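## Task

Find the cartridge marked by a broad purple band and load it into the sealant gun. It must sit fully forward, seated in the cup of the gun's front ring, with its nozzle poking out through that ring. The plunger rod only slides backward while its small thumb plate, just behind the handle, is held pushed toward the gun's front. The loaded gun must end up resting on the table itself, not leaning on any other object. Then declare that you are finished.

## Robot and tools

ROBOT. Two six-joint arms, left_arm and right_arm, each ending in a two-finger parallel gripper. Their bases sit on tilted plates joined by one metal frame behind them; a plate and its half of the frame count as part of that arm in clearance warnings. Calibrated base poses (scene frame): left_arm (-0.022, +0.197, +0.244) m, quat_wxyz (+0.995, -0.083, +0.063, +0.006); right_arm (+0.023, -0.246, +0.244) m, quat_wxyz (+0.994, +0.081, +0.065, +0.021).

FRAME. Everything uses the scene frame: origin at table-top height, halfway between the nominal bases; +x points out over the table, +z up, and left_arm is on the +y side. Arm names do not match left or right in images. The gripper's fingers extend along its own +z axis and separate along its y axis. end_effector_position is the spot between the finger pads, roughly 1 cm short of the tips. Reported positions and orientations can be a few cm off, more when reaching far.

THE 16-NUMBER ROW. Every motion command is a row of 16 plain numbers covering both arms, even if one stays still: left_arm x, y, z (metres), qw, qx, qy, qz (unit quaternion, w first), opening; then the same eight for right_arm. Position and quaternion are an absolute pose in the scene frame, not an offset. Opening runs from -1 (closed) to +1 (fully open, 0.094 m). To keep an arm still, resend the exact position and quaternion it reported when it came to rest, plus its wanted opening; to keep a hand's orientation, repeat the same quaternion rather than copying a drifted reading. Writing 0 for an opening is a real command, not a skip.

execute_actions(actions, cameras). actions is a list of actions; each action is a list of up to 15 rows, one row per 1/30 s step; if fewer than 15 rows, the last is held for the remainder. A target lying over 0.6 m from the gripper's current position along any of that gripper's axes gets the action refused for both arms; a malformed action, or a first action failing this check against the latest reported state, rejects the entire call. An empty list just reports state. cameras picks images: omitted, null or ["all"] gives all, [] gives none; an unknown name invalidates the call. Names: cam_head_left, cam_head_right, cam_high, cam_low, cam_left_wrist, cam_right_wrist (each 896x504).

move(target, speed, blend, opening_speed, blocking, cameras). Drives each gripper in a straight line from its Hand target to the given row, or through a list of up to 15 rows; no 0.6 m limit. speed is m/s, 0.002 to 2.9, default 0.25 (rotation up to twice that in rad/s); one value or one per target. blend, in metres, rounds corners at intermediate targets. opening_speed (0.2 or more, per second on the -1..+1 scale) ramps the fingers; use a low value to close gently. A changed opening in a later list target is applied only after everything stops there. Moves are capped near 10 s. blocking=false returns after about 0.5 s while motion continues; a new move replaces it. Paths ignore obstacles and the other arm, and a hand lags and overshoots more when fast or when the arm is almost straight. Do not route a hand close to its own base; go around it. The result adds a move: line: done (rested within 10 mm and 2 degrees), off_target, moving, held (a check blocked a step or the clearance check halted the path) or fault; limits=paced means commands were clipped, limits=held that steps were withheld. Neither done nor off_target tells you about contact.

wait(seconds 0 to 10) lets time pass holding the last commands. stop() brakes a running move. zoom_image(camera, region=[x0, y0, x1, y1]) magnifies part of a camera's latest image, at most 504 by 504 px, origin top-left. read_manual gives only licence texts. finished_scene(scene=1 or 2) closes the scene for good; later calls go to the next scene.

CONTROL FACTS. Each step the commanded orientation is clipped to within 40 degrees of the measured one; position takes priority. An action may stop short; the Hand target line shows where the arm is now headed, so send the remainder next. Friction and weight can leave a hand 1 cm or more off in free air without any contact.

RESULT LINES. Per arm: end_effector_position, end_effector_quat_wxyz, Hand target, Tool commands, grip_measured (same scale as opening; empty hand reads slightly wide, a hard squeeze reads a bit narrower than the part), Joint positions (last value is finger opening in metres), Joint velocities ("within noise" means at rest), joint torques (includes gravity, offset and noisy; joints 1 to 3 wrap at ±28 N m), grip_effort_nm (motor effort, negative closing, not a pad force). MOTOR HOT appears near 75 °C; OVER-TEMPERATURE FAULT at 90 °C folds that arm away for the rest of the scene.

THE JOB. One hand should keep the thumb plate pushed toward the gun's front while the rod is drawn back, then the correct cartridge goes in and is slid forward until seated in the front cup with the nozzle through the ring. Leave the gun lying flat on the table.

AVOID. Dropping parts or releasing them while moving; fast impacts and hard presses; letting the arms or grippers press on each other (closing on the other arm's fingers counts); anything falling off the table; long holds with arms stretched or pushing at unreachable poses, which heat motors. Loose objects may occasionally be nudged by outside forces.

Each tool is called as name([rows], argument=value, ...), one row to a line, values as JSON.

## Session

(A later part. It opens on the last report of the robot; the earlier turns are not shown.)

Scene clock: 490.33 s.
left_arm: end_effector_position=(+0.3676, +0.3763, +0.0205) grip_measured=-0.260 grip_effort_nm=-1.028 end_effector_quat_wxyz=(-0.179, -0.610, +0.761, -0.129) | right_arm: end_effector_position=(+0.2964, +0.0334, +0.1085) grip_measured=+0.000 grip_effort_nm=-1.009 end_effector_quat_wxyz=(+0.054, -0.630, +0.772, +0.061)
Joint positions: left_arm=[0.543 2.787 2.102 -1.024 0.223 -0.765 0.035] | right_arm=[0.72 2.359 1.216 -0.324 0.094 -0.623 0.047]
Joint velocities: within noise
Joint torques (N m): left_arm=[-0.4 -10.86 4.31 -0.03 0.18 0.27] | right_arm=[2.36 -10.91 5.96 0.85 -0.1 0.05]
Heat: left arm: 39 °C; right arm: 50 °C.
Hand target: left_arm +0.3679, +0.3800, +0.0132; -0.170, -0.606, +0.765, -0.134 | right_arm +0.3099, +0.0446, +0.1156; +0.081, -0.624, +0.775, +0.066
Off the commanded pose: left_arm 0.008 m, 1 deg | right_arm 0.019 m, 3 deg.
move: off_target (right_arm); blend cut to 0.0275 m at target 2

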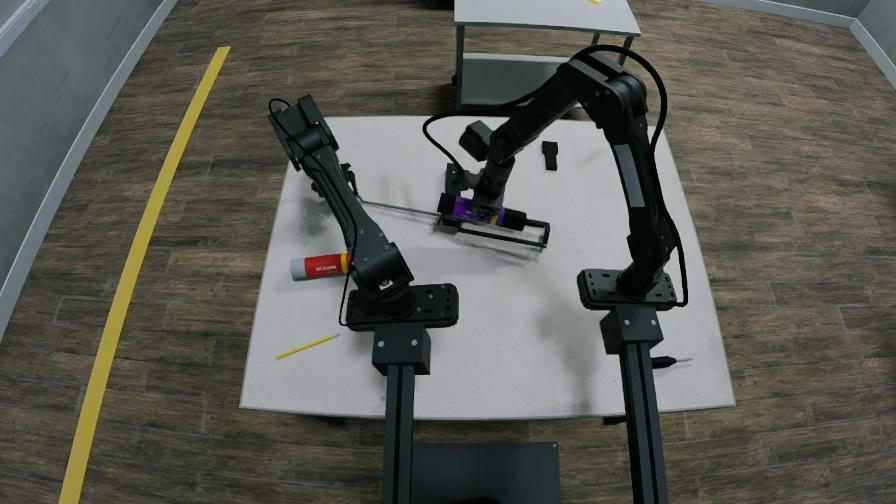

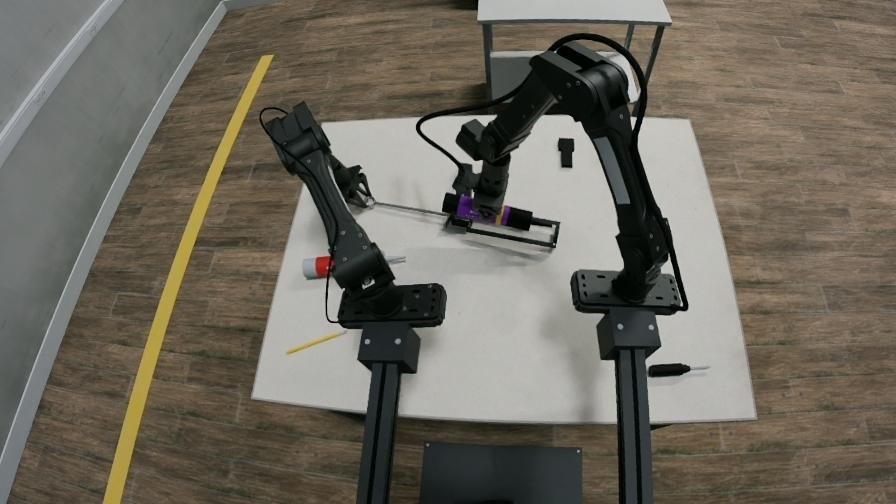

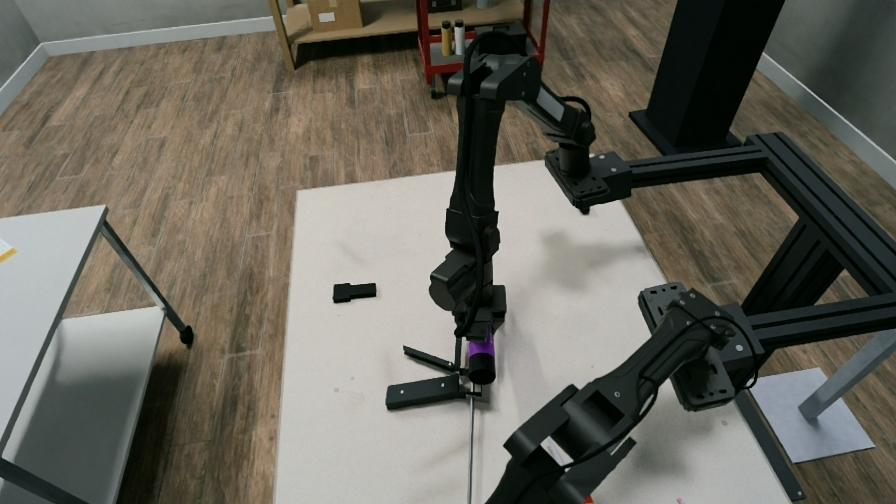

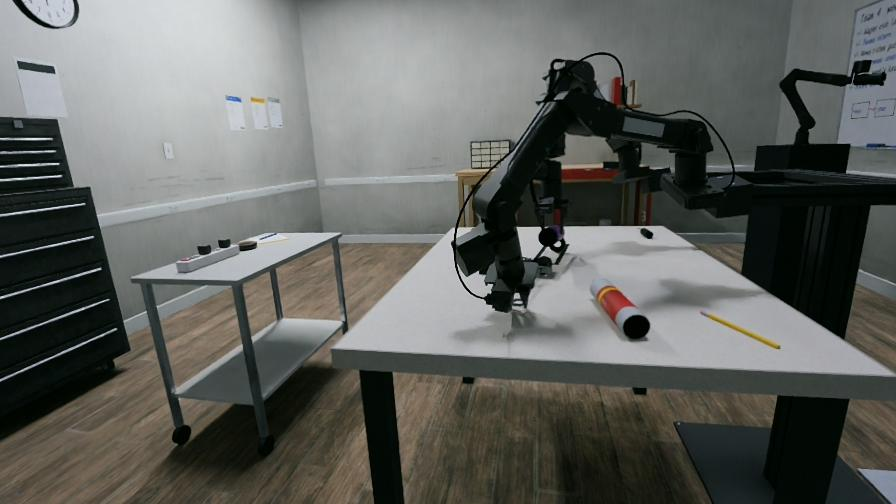

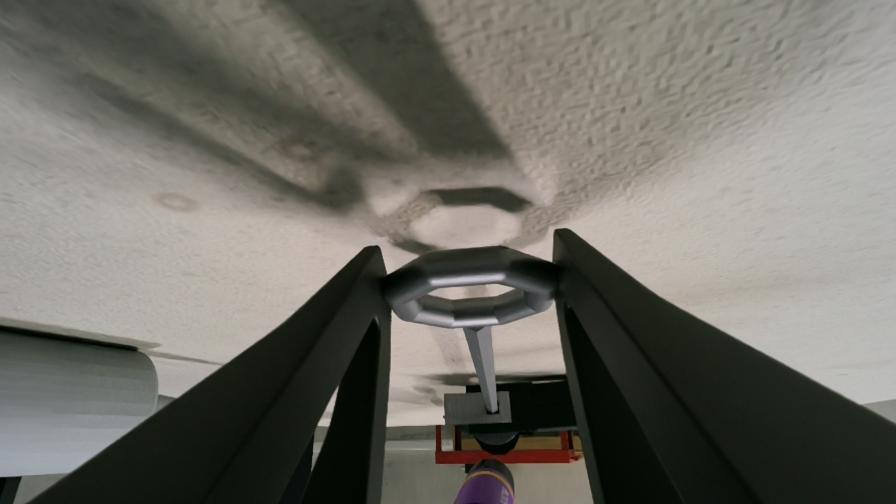

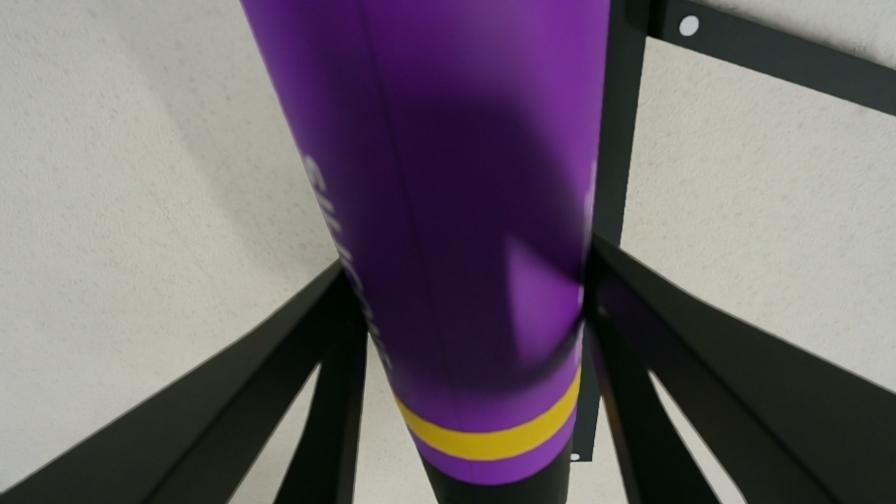

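move([
  [0.3680, 0.3800, 0.013, -0.170, -0.606, 0.765, -0.134, -0.4, 0.324, 0.047, 0.112, 0.0964, -0.6077, 0.7848, 0.0746, 0.0],
], speed=[0.1], cameras=["cam_high","cam_head_left","cam_right_wrist"])

zoom_image(camera="cam_high", region=[360, 240, 560, 450])

zoom_image(camera="cam_head_left", region=[400, 160, 580, 280])

Scene clock: 513.80 s.
left_arm: end_effector_position=(+0.3676, +0.3763, +0.0205) grip_measured=-0.260 grip_effort_nm=-1.023 end_effector_quat_wxyz=(-0.179, -0.610, +0.761, -0.129) | right_arm: end_effector_position=(+0.3096, +0.0304, +0.1060) grip_measured=+0.000 grip_effort_nm=-0.999 end_effector_quat_wxyz=(+0.066, -0.616, +0.783, +0.061)
Joint positions: left_arm=[0.543 2.787 2.102 -1.024 0.223 -0.765 0.035] | right_arm=[0.691 2.364 1.22 -0.292 0.094 -0.621 0.047]
Joint velocities: within noise
Joint torques (N m): left_arm=[-0.4 -10.67 4.25 -0.06 0.14 0.29] | right_arm=[2.4 -10.26 7.09 0.89 -0.26 0.08]
Heat: left arm: 40 °C; right arm: 53 °C.
Hand target: left_arm +0.3679, +0.3800, +0.0132; -0.170, -0.606, +0.765, -0.134 | right_arm +0.3238, +0.0463, +0.1131; +0.096, -0.608, +0.785, +0.074
Off the commanded pose: left_arm 0.008 m, 1 deg | right_arm 0.023 m, 4 deg.
move: off_target (right_arm)
Images, in order (width x height): cam_head_left 896x504, cam_high 896x504, cam_right_wrist 896x504.

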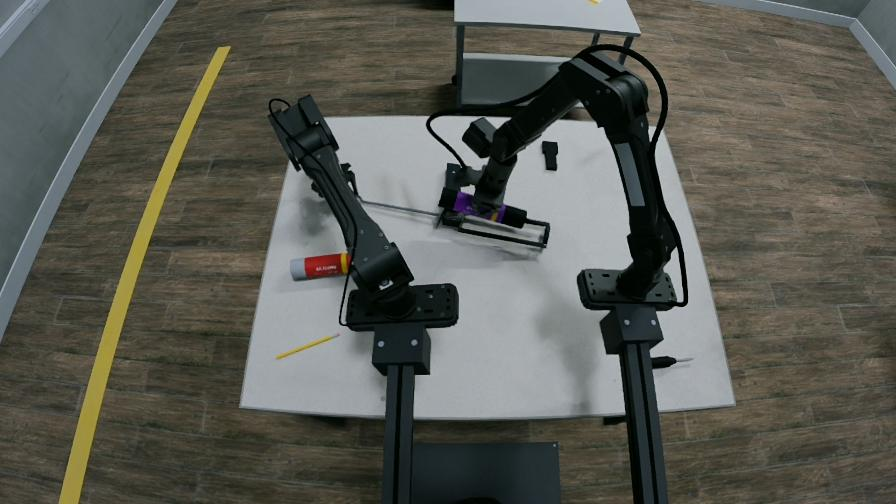

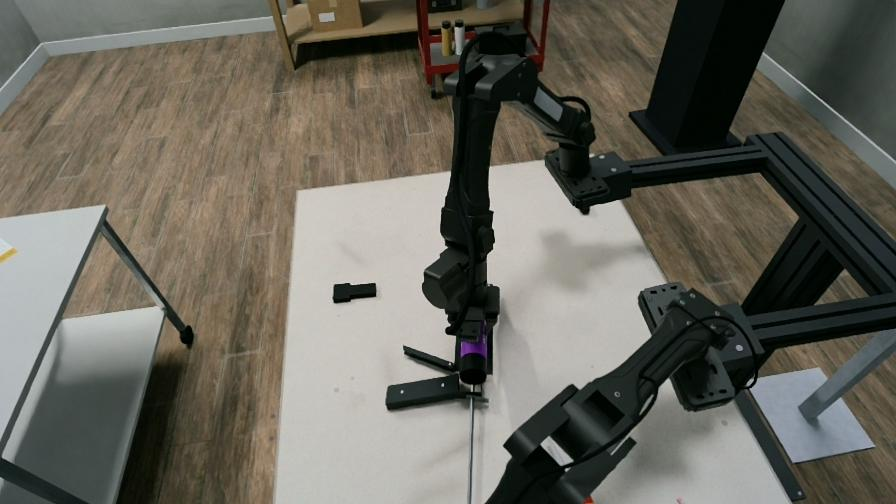

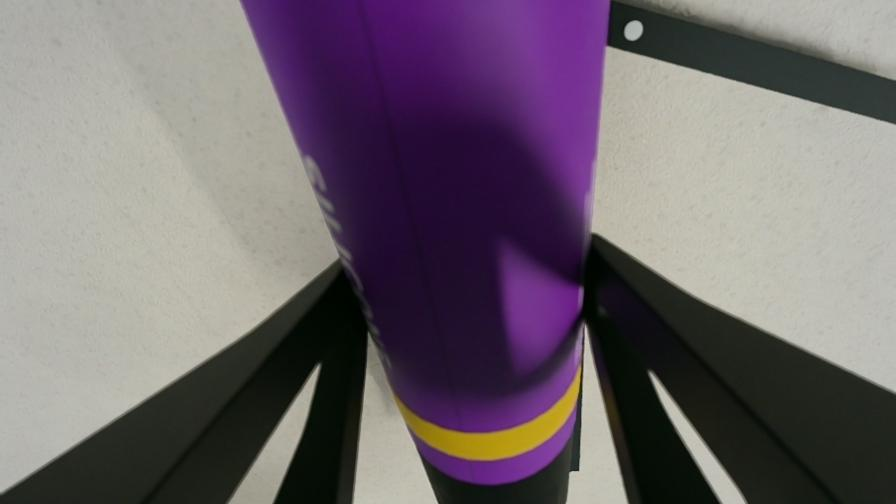

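Scaled by 2.400 from the camera's 896x504 image, which has a finer 1280x720 frame.

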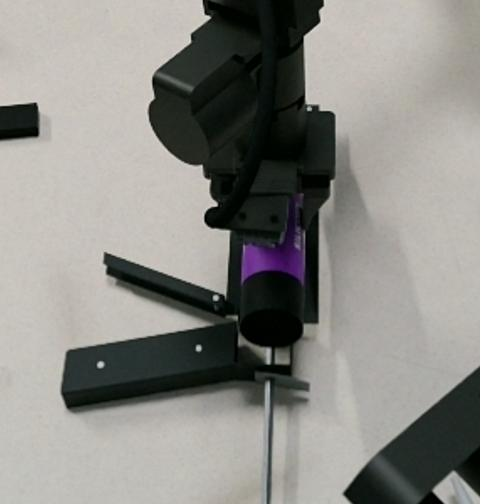

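Scaled by 2.800 from the camera's 896x504 image, which has a finer 1280x720 frame.

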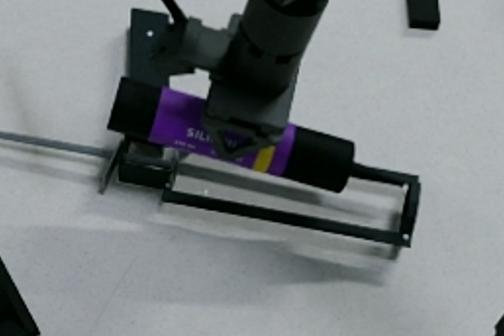

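move([
  [0.3680, 0.3800, 0.013, -0.170, -0.606, 0.765, -0.134, -0.4, 0.325, 0.050, 0.068, 0.0964, -0.6077, 0.7848, 0.0746, 0.0],
], speed=[0.1], cameras=["cam_high","cam_head_left","cam_right_wrist","cam_low","cam_left_wrist"])

zoom_image(camera="cam_high", region=[400, 260, 540, 420])

zoom_image(camera="cam_head_left", region=[420, 170, 570, 270])

zoom_image(camera="cam_low", region=[500, 210, 620, 290])

Scene clock: 522.53 s.
left_arm: end_effector_position=(+0.3679, +0.3782, +0.0198) grip_measured=-0.260 grip_effort_nm=-1.033 end_effector_quat_wxyz=(-0.177, -0.611, +0.761, -0.127) | right_arm: end_effector_position=(+0.3094, +0.0338, +0.0675) grip_measured=+0.000 grip_effort_nm=-1.009 end_effector_quat_wxyz=(+0.063, -0.614, +0.784, +0.064)
Joint positions: left_arm=[0.544 2.787 2.102 -1.019 0.219 -0.765 0.035] | right_arm=[0.674 2.489 1.255 -0.207 0.086 -0.631 0.047]
Joint velocities: within noise
Joint torques (N m): left_arm=[-0.59 -10.81 4.23 -0.08 0.18 0.26] | right_arm=[2.19 -9.61 6.43 1.08 -0.24 -0.02]
Heat: left arm: 40 °C; right arm: 52 °C.
Hand target: left_arm +0.3679, +0.3800, +0.0132; -0.170, -0.606, +0.765, -0.134 | right_arm +0.3248, +0.0492, +0.0694; +0.096, -0.608, +0.785, +0.074
Off the commanded pose: left_arm 0.007 m, 1 deg | right_arm 0.023 m, 4 deg.
move: off_target (right_arm)
Images, in order (width x height): cam_head_left 896x504, cam_high 896x504, cam_low 896x504, cam_left_wrist 896x504, cam_right_wrist 896x504.

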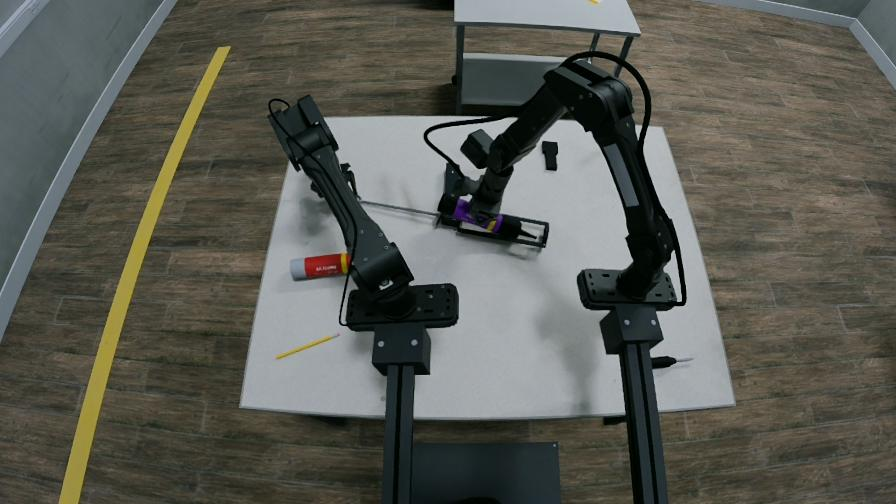

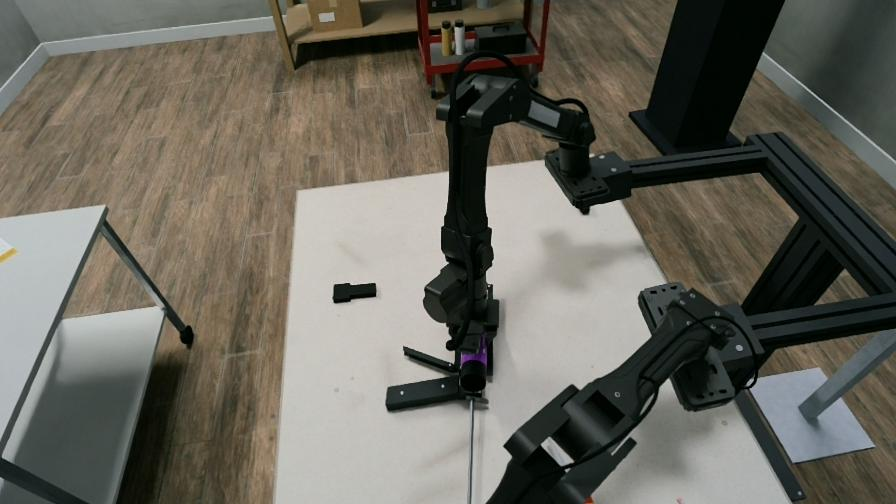

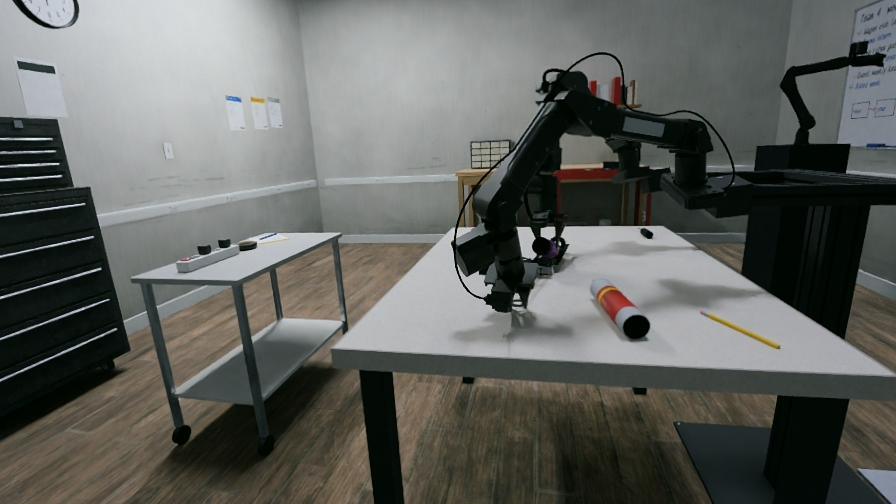

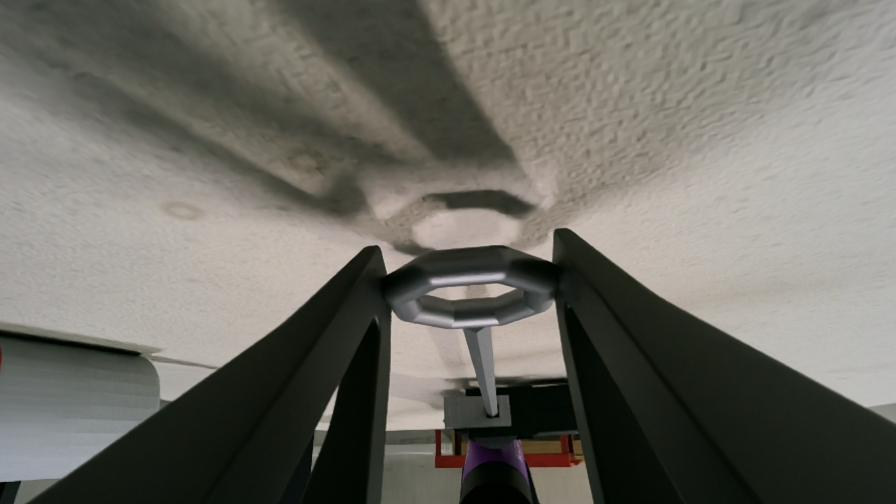

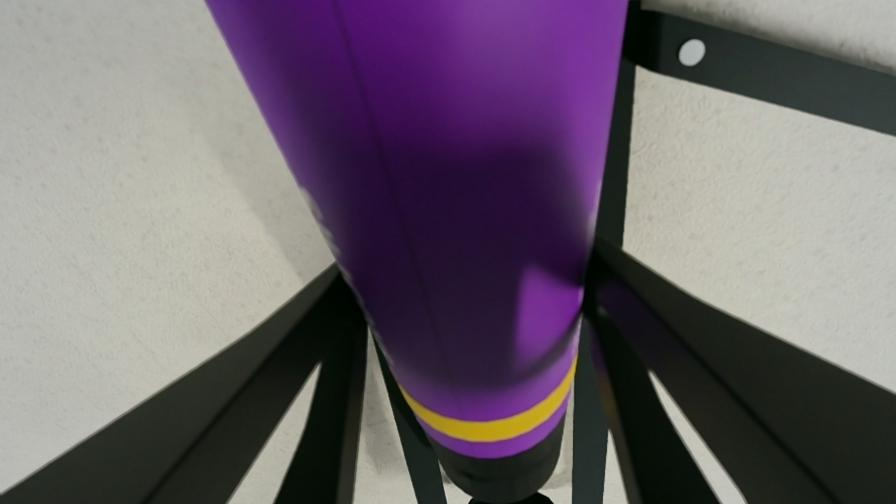

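Scaled by 3.150 from the camera's 896x504 image, which has a finer 1280x720 frame.

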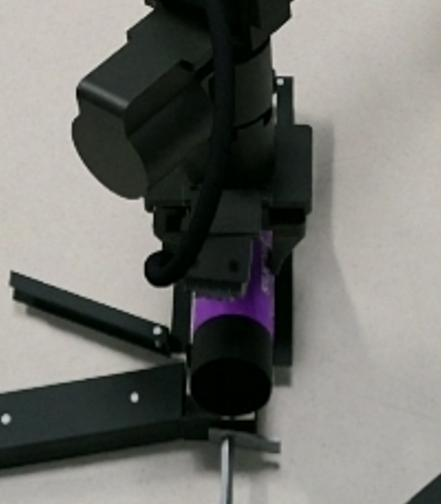

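Scaled by 3.360 from the camera's 896x504 image, which has a finer 1280x720 frame.

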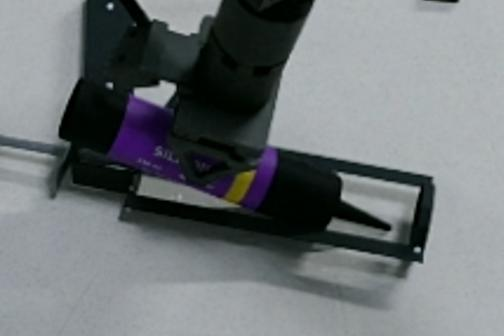

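Scaled by 4.200 from the camera's 896x504 image, which has a finer 1280x720 frame.

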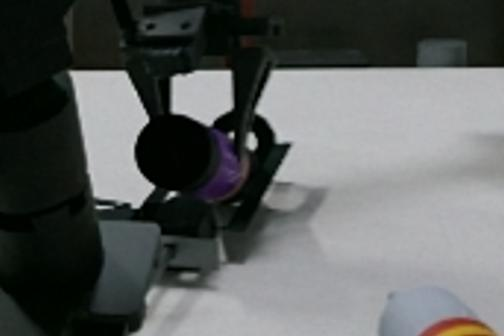

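move([
  [0.3680, 0.3800, 0.013, -0.170, -0.606, 0.765, -0.134, -0.4, 0.325, 0.055, 0.085, 0.0138, -0.6121, 0.7906, 0.0107, 0.0],
  [0.3680, 0.3800, 0.013, -0.170, -0.606, 0.765, -0.134, -0.4, 0.325, 0.055, 0.070, 0.0138, -0.6121, 0.7906, 0.0107, 0.0],
], speed=[0.15,0.1], cameras=["cam_high","cam_head_left","cam_right_wrist","cam_low"])

zoom_image(camera="cam_high", region=[400, 260, 540, 420])

zoom_image(camera="cam_head_left", region=[420, 170, 570, 270])

zoom_image(camera="cam_low", region=[500, 210, 620, 290])

Scene clock: 545.10 s.
left_arm: end_effector_position=(+0.3680, +0.3788, +0.0196) grip_measured=-0.260 grip_effort_nm=-1.028 end_effector_quat_wxyz=(-0.176, -0.611, +0.761, -0.127) | right_arm: end_effector_position=(+0.3300, +0.0502, +0.0742) grip_measured=+0.000 grip_effort_nm=-1.004 end_effector_quat_wxyz=(+0.019, -0.606, +0.795, +0.013)
Joint positions: left_arm=[0.545 2.787 2.102 -1.018 0.219 -0.765 0.035] | right_arm=[0.716 2.588 1.533 -0.487 0.186 -0.552 0.047]
Joint velocities: within noise
Joint torques (N m): left_arm=[-0.61 -10.77 4.18 -0.09 0.19 0.27] | right_arm=[4.14 -10.1 6.32 0.2 0.04 0.05]
Heat: left arm: 40 °C; right arm: 53 °C.
Hand target: left_arm +0.3680, +0.3799, +0.0132; -0.170, -0.606, +0.765, -0.134 | right_arm +0.3249, +0.0548, +0.0701; +0.014, -0.612, +0.791, +0.011
Off the commanded pose: left_arm 0.007 m, 1 deg | right_arm 0.008 m, 1 deg.
move: done
Images, in order (width x height): cam_head_left 896x504, cam_high 896x504, cam_low 896x504, cam_right_wrist 896x504.

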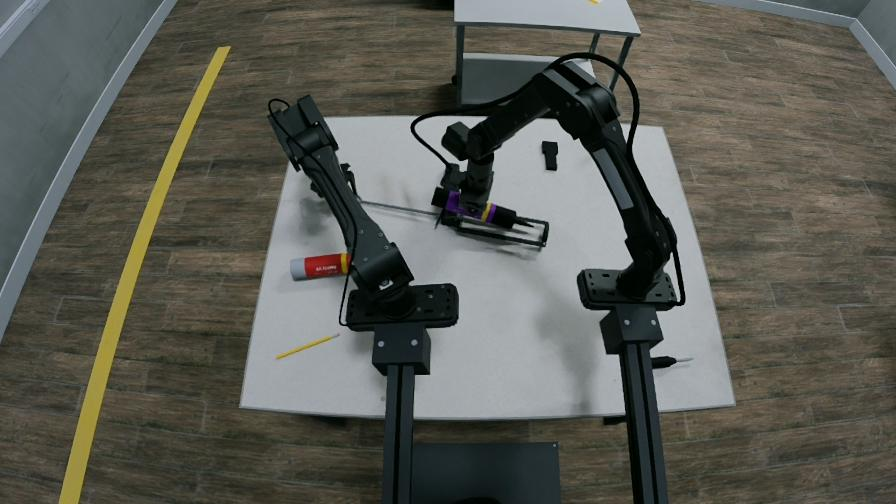

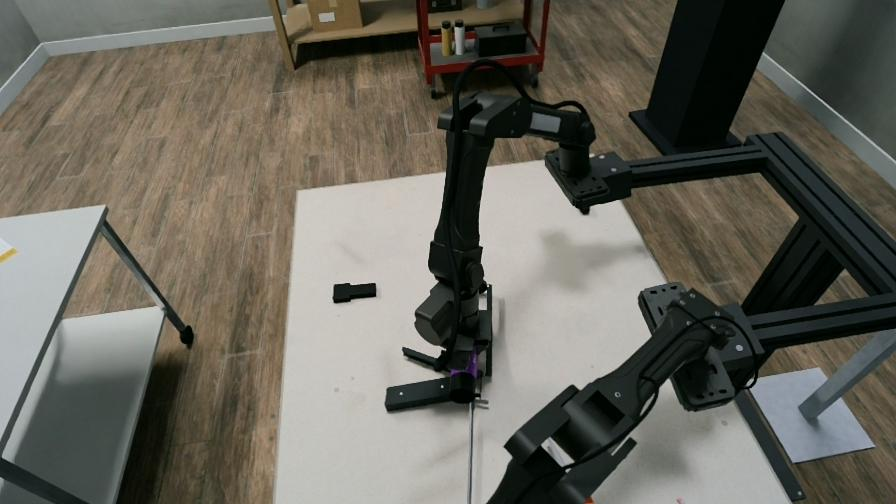

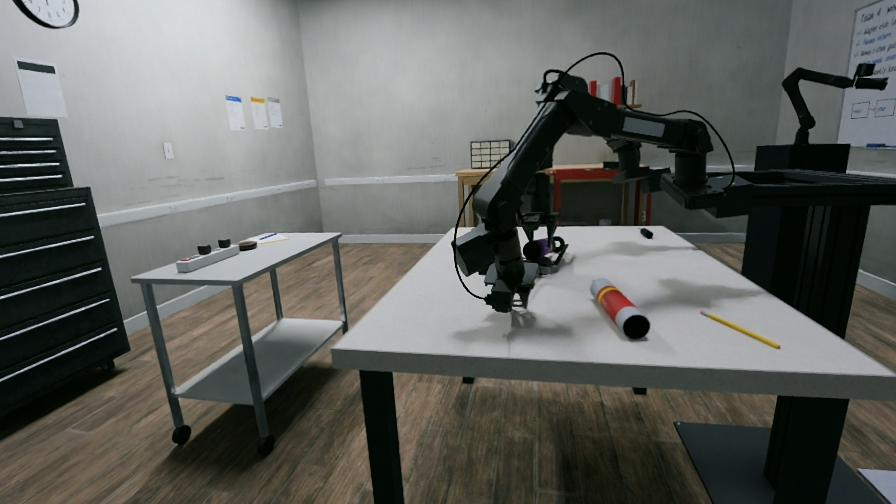

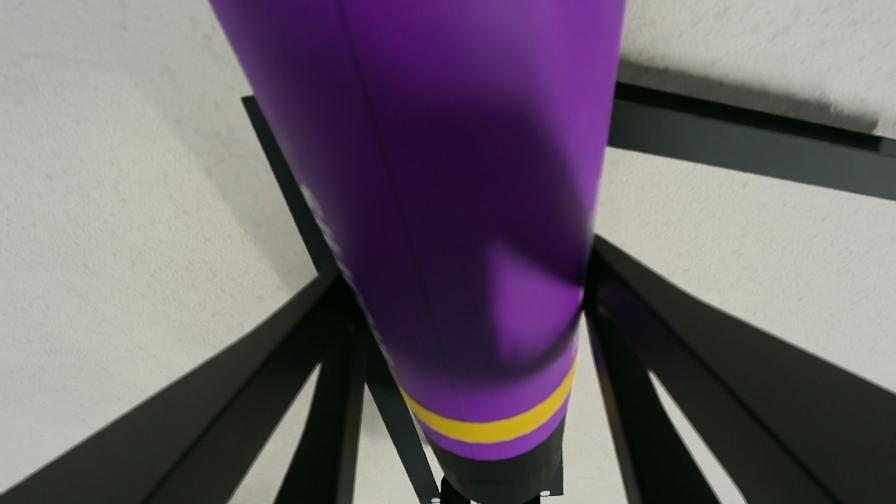

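Scaled by 3.150 from the camera's 896x504 image, which has a finer 1280x720 frame.

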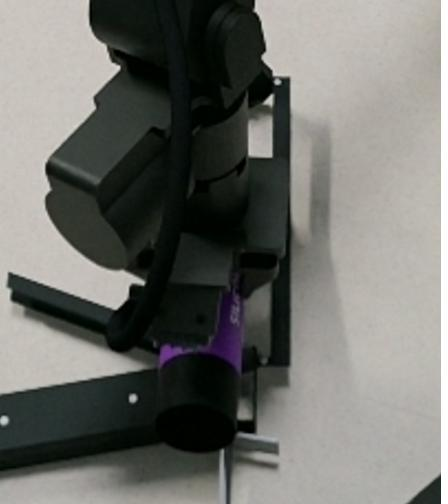

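Scaled by 3.360 from the camera's 896x504 image, which has a finer 1280x720 frame.

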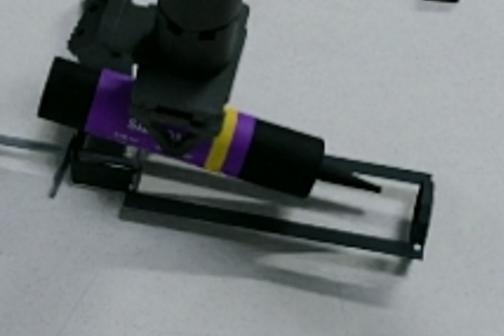

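Scaled by 4.200 from the camera's 896x504 image, which has a finer 1280x720 frame.

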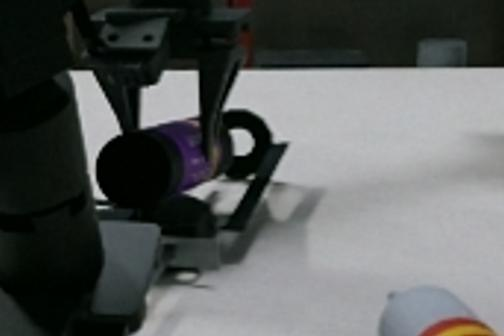

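move([
  [0.3680, 0.3800, 0.013, -0.170, -0.606, 0.765, -0.134, -0.4, 0.310, 0.053, 0.070, 0.0138, -0.6121, 0.7906, 0.0107, 0.0],
], speed=[0.1], cameras=["cam_high","cam_head_left","cam_right_wrist","cam_low"])

zoom_image(camera="cam_high", region=[400, 260, 540, 420])

zoom_image(camera="cam_head_left", region=[420, 170, 570, 270])

zoom_image(camera="cam_low", region=[500, 210, 620, 290])

Scene clock: 549.57 s.
left_arm: end_effector_position=(+0.3680, +0.3788, +0.0196) grip_measured=-0.260 grip_effort_nm=-1.033 end_effector_quat_wxyz=(-0.176, -0.611, +0.761, -0.127) | right_arm: end_effector_position=(+0.3272, +0.0494, +0.0724) grip_measured=+0.000 grip_effort_nm=-1.009 end_effector_quat_wxyz=(+0.025, -0.598, +0.801, +0.003)
Joint positions: left_arm=[0.545 2.787 2.102 -1.018 0.219 -0.765 0.035] | right_arm=[0.727 2.584 1.506 -0.457 0.207 -0.522 0.047]
Joint velocities: within noise
Joint torques (N m): left_arm=[-0.61 -10.81 4.34 -0.08 0.2 0.23] | right_arm=[5.03 -11.63 2.76 0.32 -0.14 -0.1]
Heat: left arm: 40 °C; right arm: 52 °C.
Hand target: left_arm +0.3680, +0.3799, +0.0132; -0.170, -0.606, +0.765, -0.134 | right_arm +0.3102, +0.0525, +0.0699; +0.013, -0.612, +0.791, +0.010
Off the commanded pose: left_arm 0.007 m, 1 deg | right_arm 0.018 m, 3 deg.
move: off_target (right_arm)
Images, in order (width x height): cam_head_left 896x504, cam_high 896x504, cam_low 896x504, cam_right_wrist 896x504.

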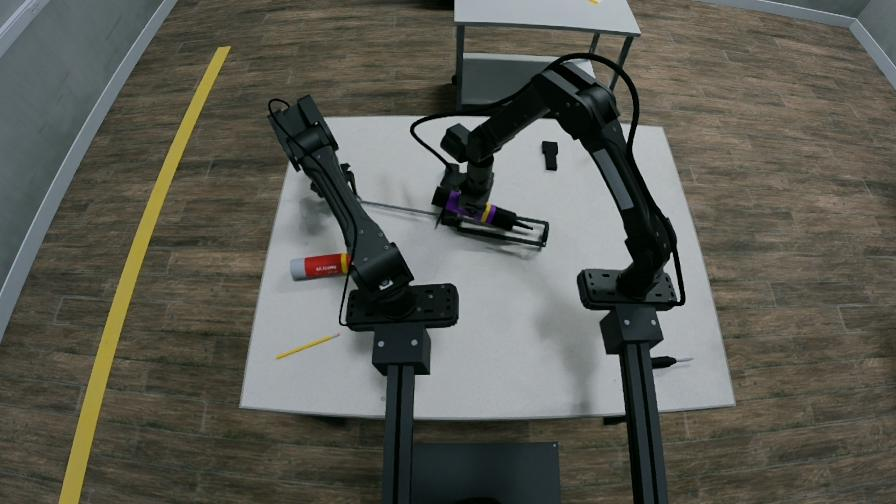

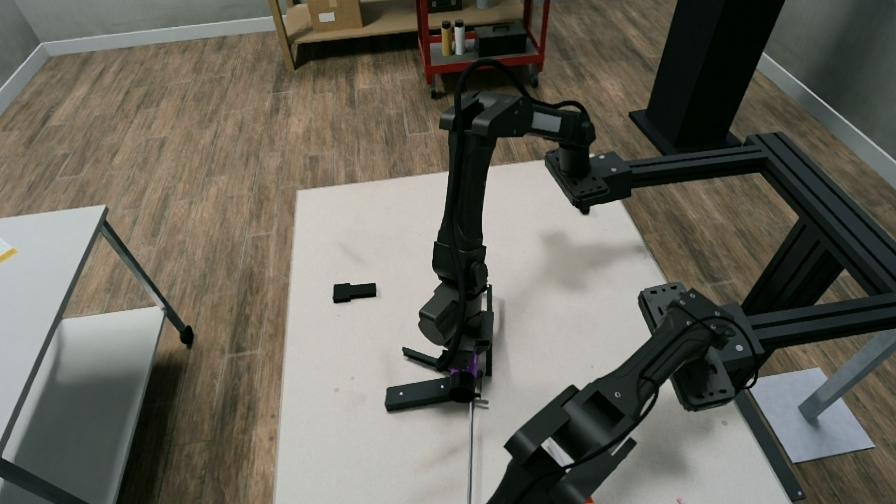

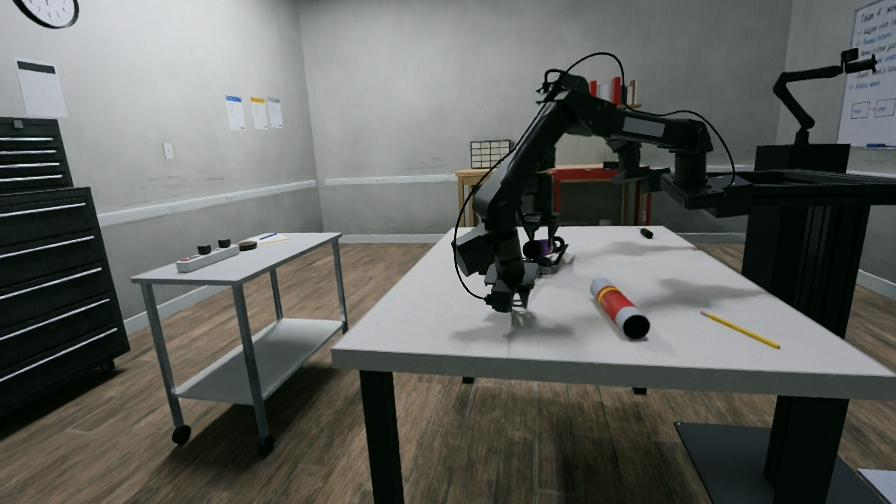

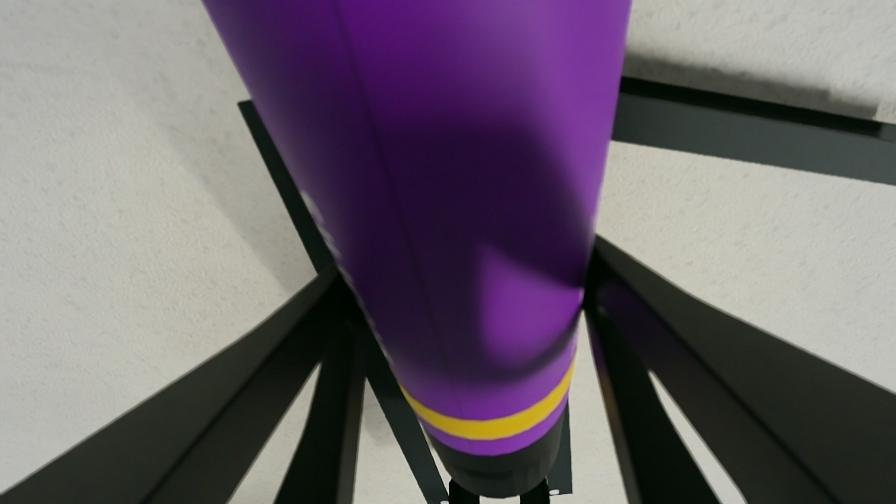

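Scaled by 3.150 from the camera's 896x504 image, which has a finer 1280x720 frame.

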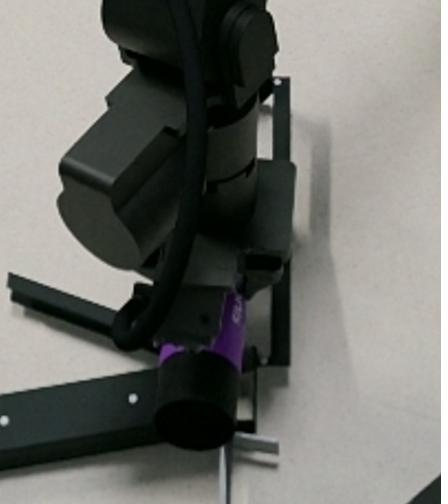

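Scaled by 3.360 from the camera's 896x504 image, which has a finer 1280x720 frame.

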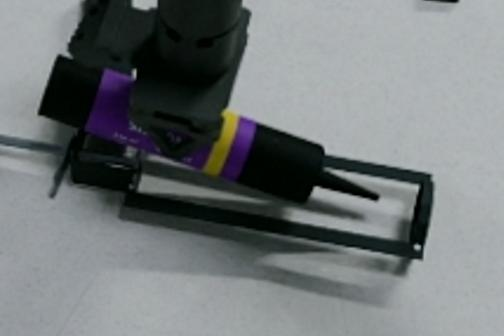

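Scaled by 4.200 from the camera's 896x504 image, which has a finer 1280x720 frame.

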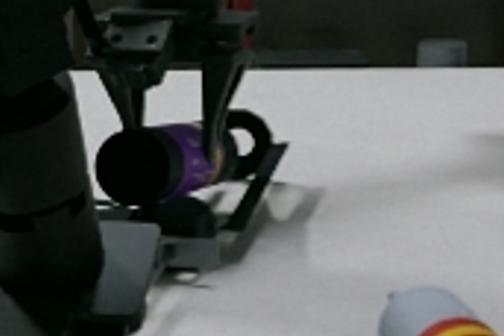

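move([
  [0.3680, 0.3800, 0.013, -0.170, -0.606, 0.765, -0.134, -0.4, 0.325, 0.055, 0.105, 0.0138, -0.6121, 0.7906, 0.0107, 0.0],
  [0.3680, 0.3800, 0.013, -0.170, -0.606, 0.765, -0.134, -0.4, 0.307, 0.050, 0.105, 0.0138, -0.6121, 0.7906, 0.0107, 0.0],
  [0.3680, 0.3800, 0.013, -0.170, -0.606, 0.765, -0.134, -0.4, 0.313, 0.050, 0.085, 0.0138, -0.6121, 0.7906, 0.0107, 0.0],
], speed=[0.15], cameras=["cam_high","cam_head_left","cam_right_wrist","cam_low"])

zoom_image(camera="cam_high", region=[400, 260, 540, 420])

zoom_image(camera="cam_head_left", region=[420, 170, 570, 270])

zoom_image(camera="cam_low", region=[500, 210, 620, 290])

speed must be one number or one for each of the 3 targets, got a list of 1; nothing of the call was run

Scaled by 3.150 from the camera's 896x504 image, which has a finer 1280x720 frame.

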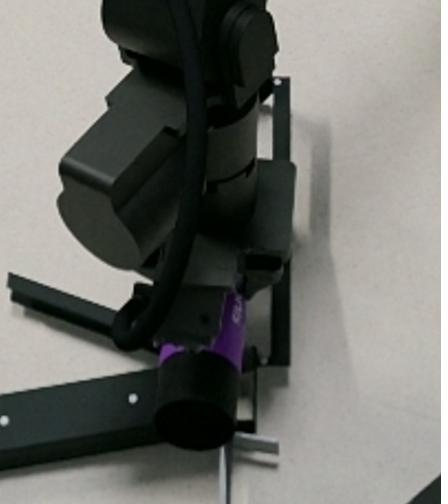

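Scaled by 3.360 from the camera's 896x504 image, which has a finer 1280x720 frame.

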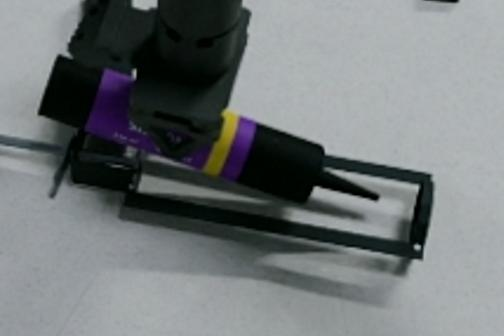

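Scaled by 4.200 from the camera's 896x504 image, which has a finer 1280x720 frame.

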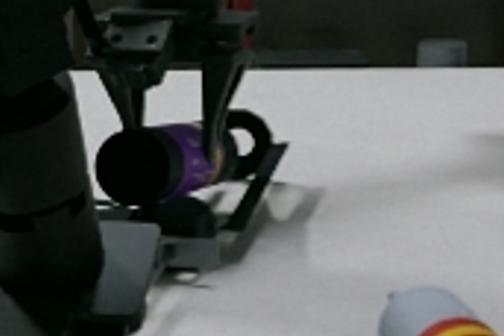

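move([
  [0.3680, 0.3800, 0.013, -0.170, -0.606, 0.765, -0.134, -0.4, 0.325, 0.055, 0.105, 0.0138, -0.6121, 0.7906, 0.0107, 0.0],
  [0.3680, 0.3800, 0.013, -0.170, -0.606, 0.765, -0.134, -0.4, 0.307, 0.050, 0.105, 0.0138, -0.6121, 0.7906, 0.0107, 0.0],
  [0.3680, 0.3800, 0.013, -0.170, -0.606, 0.765, -0.134, -0.4, 0.313, 0.050, 0.085, 0.0138, -0.6121, 0.7906, 0.0107, 0.0],
], speed=0.15, cameras=["cam_high","cam_head_left","cam_right_wrist","cam_low"])

zoom_image(camera="cam_high", region=[400, 260, 540, 420])

zoom_image(camera="cam_head_left", region=[420, 170, 570, 270])

zoom_image(camera="cam_low", region=[500, 210, 620, 290])

Scene clock: 560.50 s.
left_arm: end_effector_position=(+0.3680, +0.3788, +0.0196) grip_measured=-0.260 grip_effort_nm=-1.028 end_effector_quat_wxyz=(-0.176, -0.611, +0.761, -0.127) | right_arm: end_effector_position=(+0.3039, +0.0354, +0.0781) grip_measured=+0.006 grip_effort_nm=-0.906 end_effector_quat_wxyz=(-0.009, -0.611, +0.791, +0.001)
Joint positions: left_arm=[0.545 2.787 2.102 -1.018 0.219 -0.765 0.035] | right_arm=[0.743 2.547 1.45 -0.51 0.202 -0.524 0.047]
Joint velocities: left_arm=[within noise] | right_arm=[-0.002 -0.007 -0.046 -0.007 0.066 0.007 0]
Joint torques (N m): left_arm=[-0.57 -10.86 4.33 -0.07 0.21 0.25] | right_arm=[3.23 -11.97 6.45 0.39 -0.1 -0.07]
Heat: left arm: 41 °C; right arm: 54 °C.
Hand target: left_arm +0.3680, +0.3799, +0.0132; -0.170, -0.606, +0.765, -0.134 | right_arm +0.3128, +0.0497, +0.0855; +0.014, -0.612, +0.790, +0.011
Off the commanded pose: left_arm 0.007 m, 1 deg | right_arm 0.019 m, 3 deg.
move: off_target (right_arm)
Images, in order (width x height): cam_head_left 896x504, cam_high 896x504, cam_low 896x504, cam_right_wrist 896x504.

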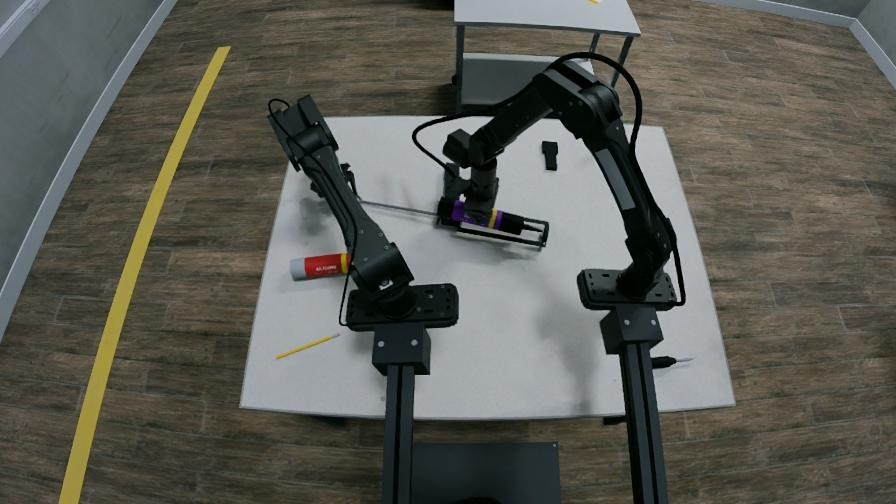

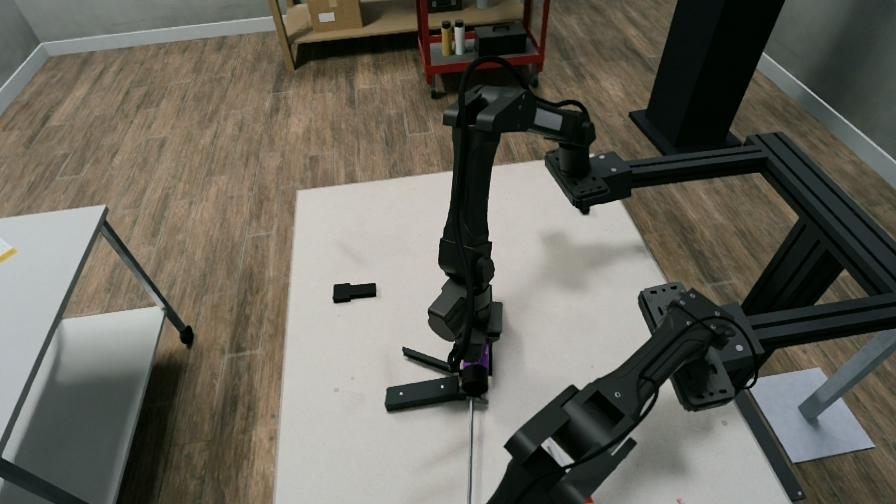

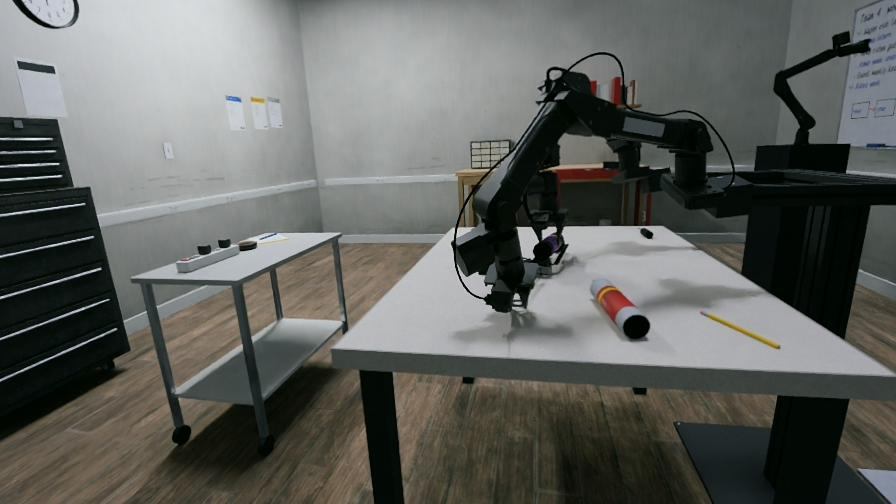

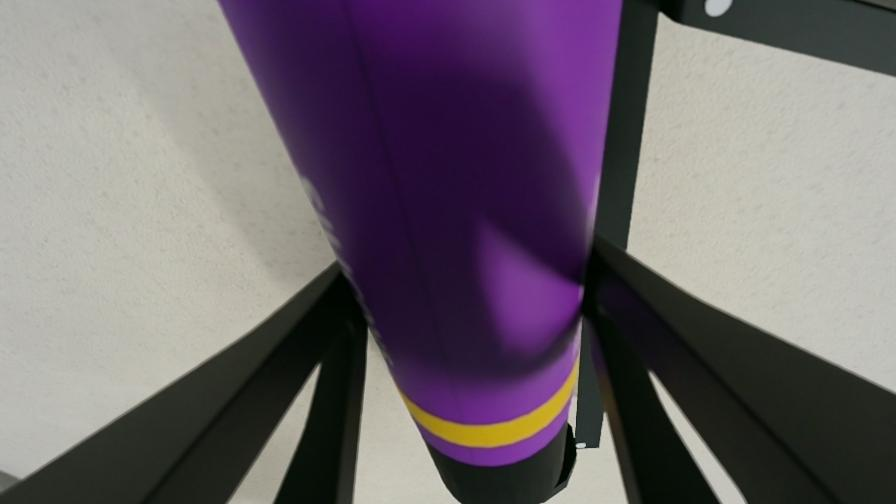

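Scaled by 3.150 from the camera's 896x504 image, which has a finer 1280x720 frame.

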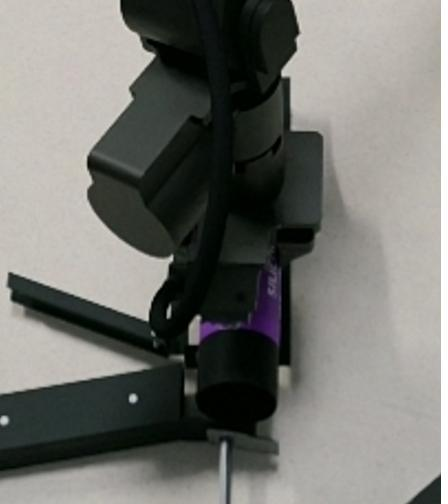

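Scaled by 3.360 from the camera's 896x504 image, which has a finer 1280x720 frame.

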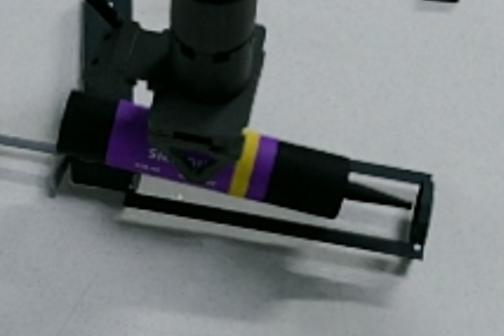

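Scaled by 4.200 from the camera's 896x504 image, which has a finer 1280x720 frame.

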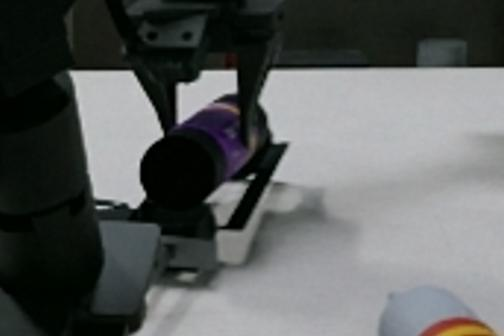

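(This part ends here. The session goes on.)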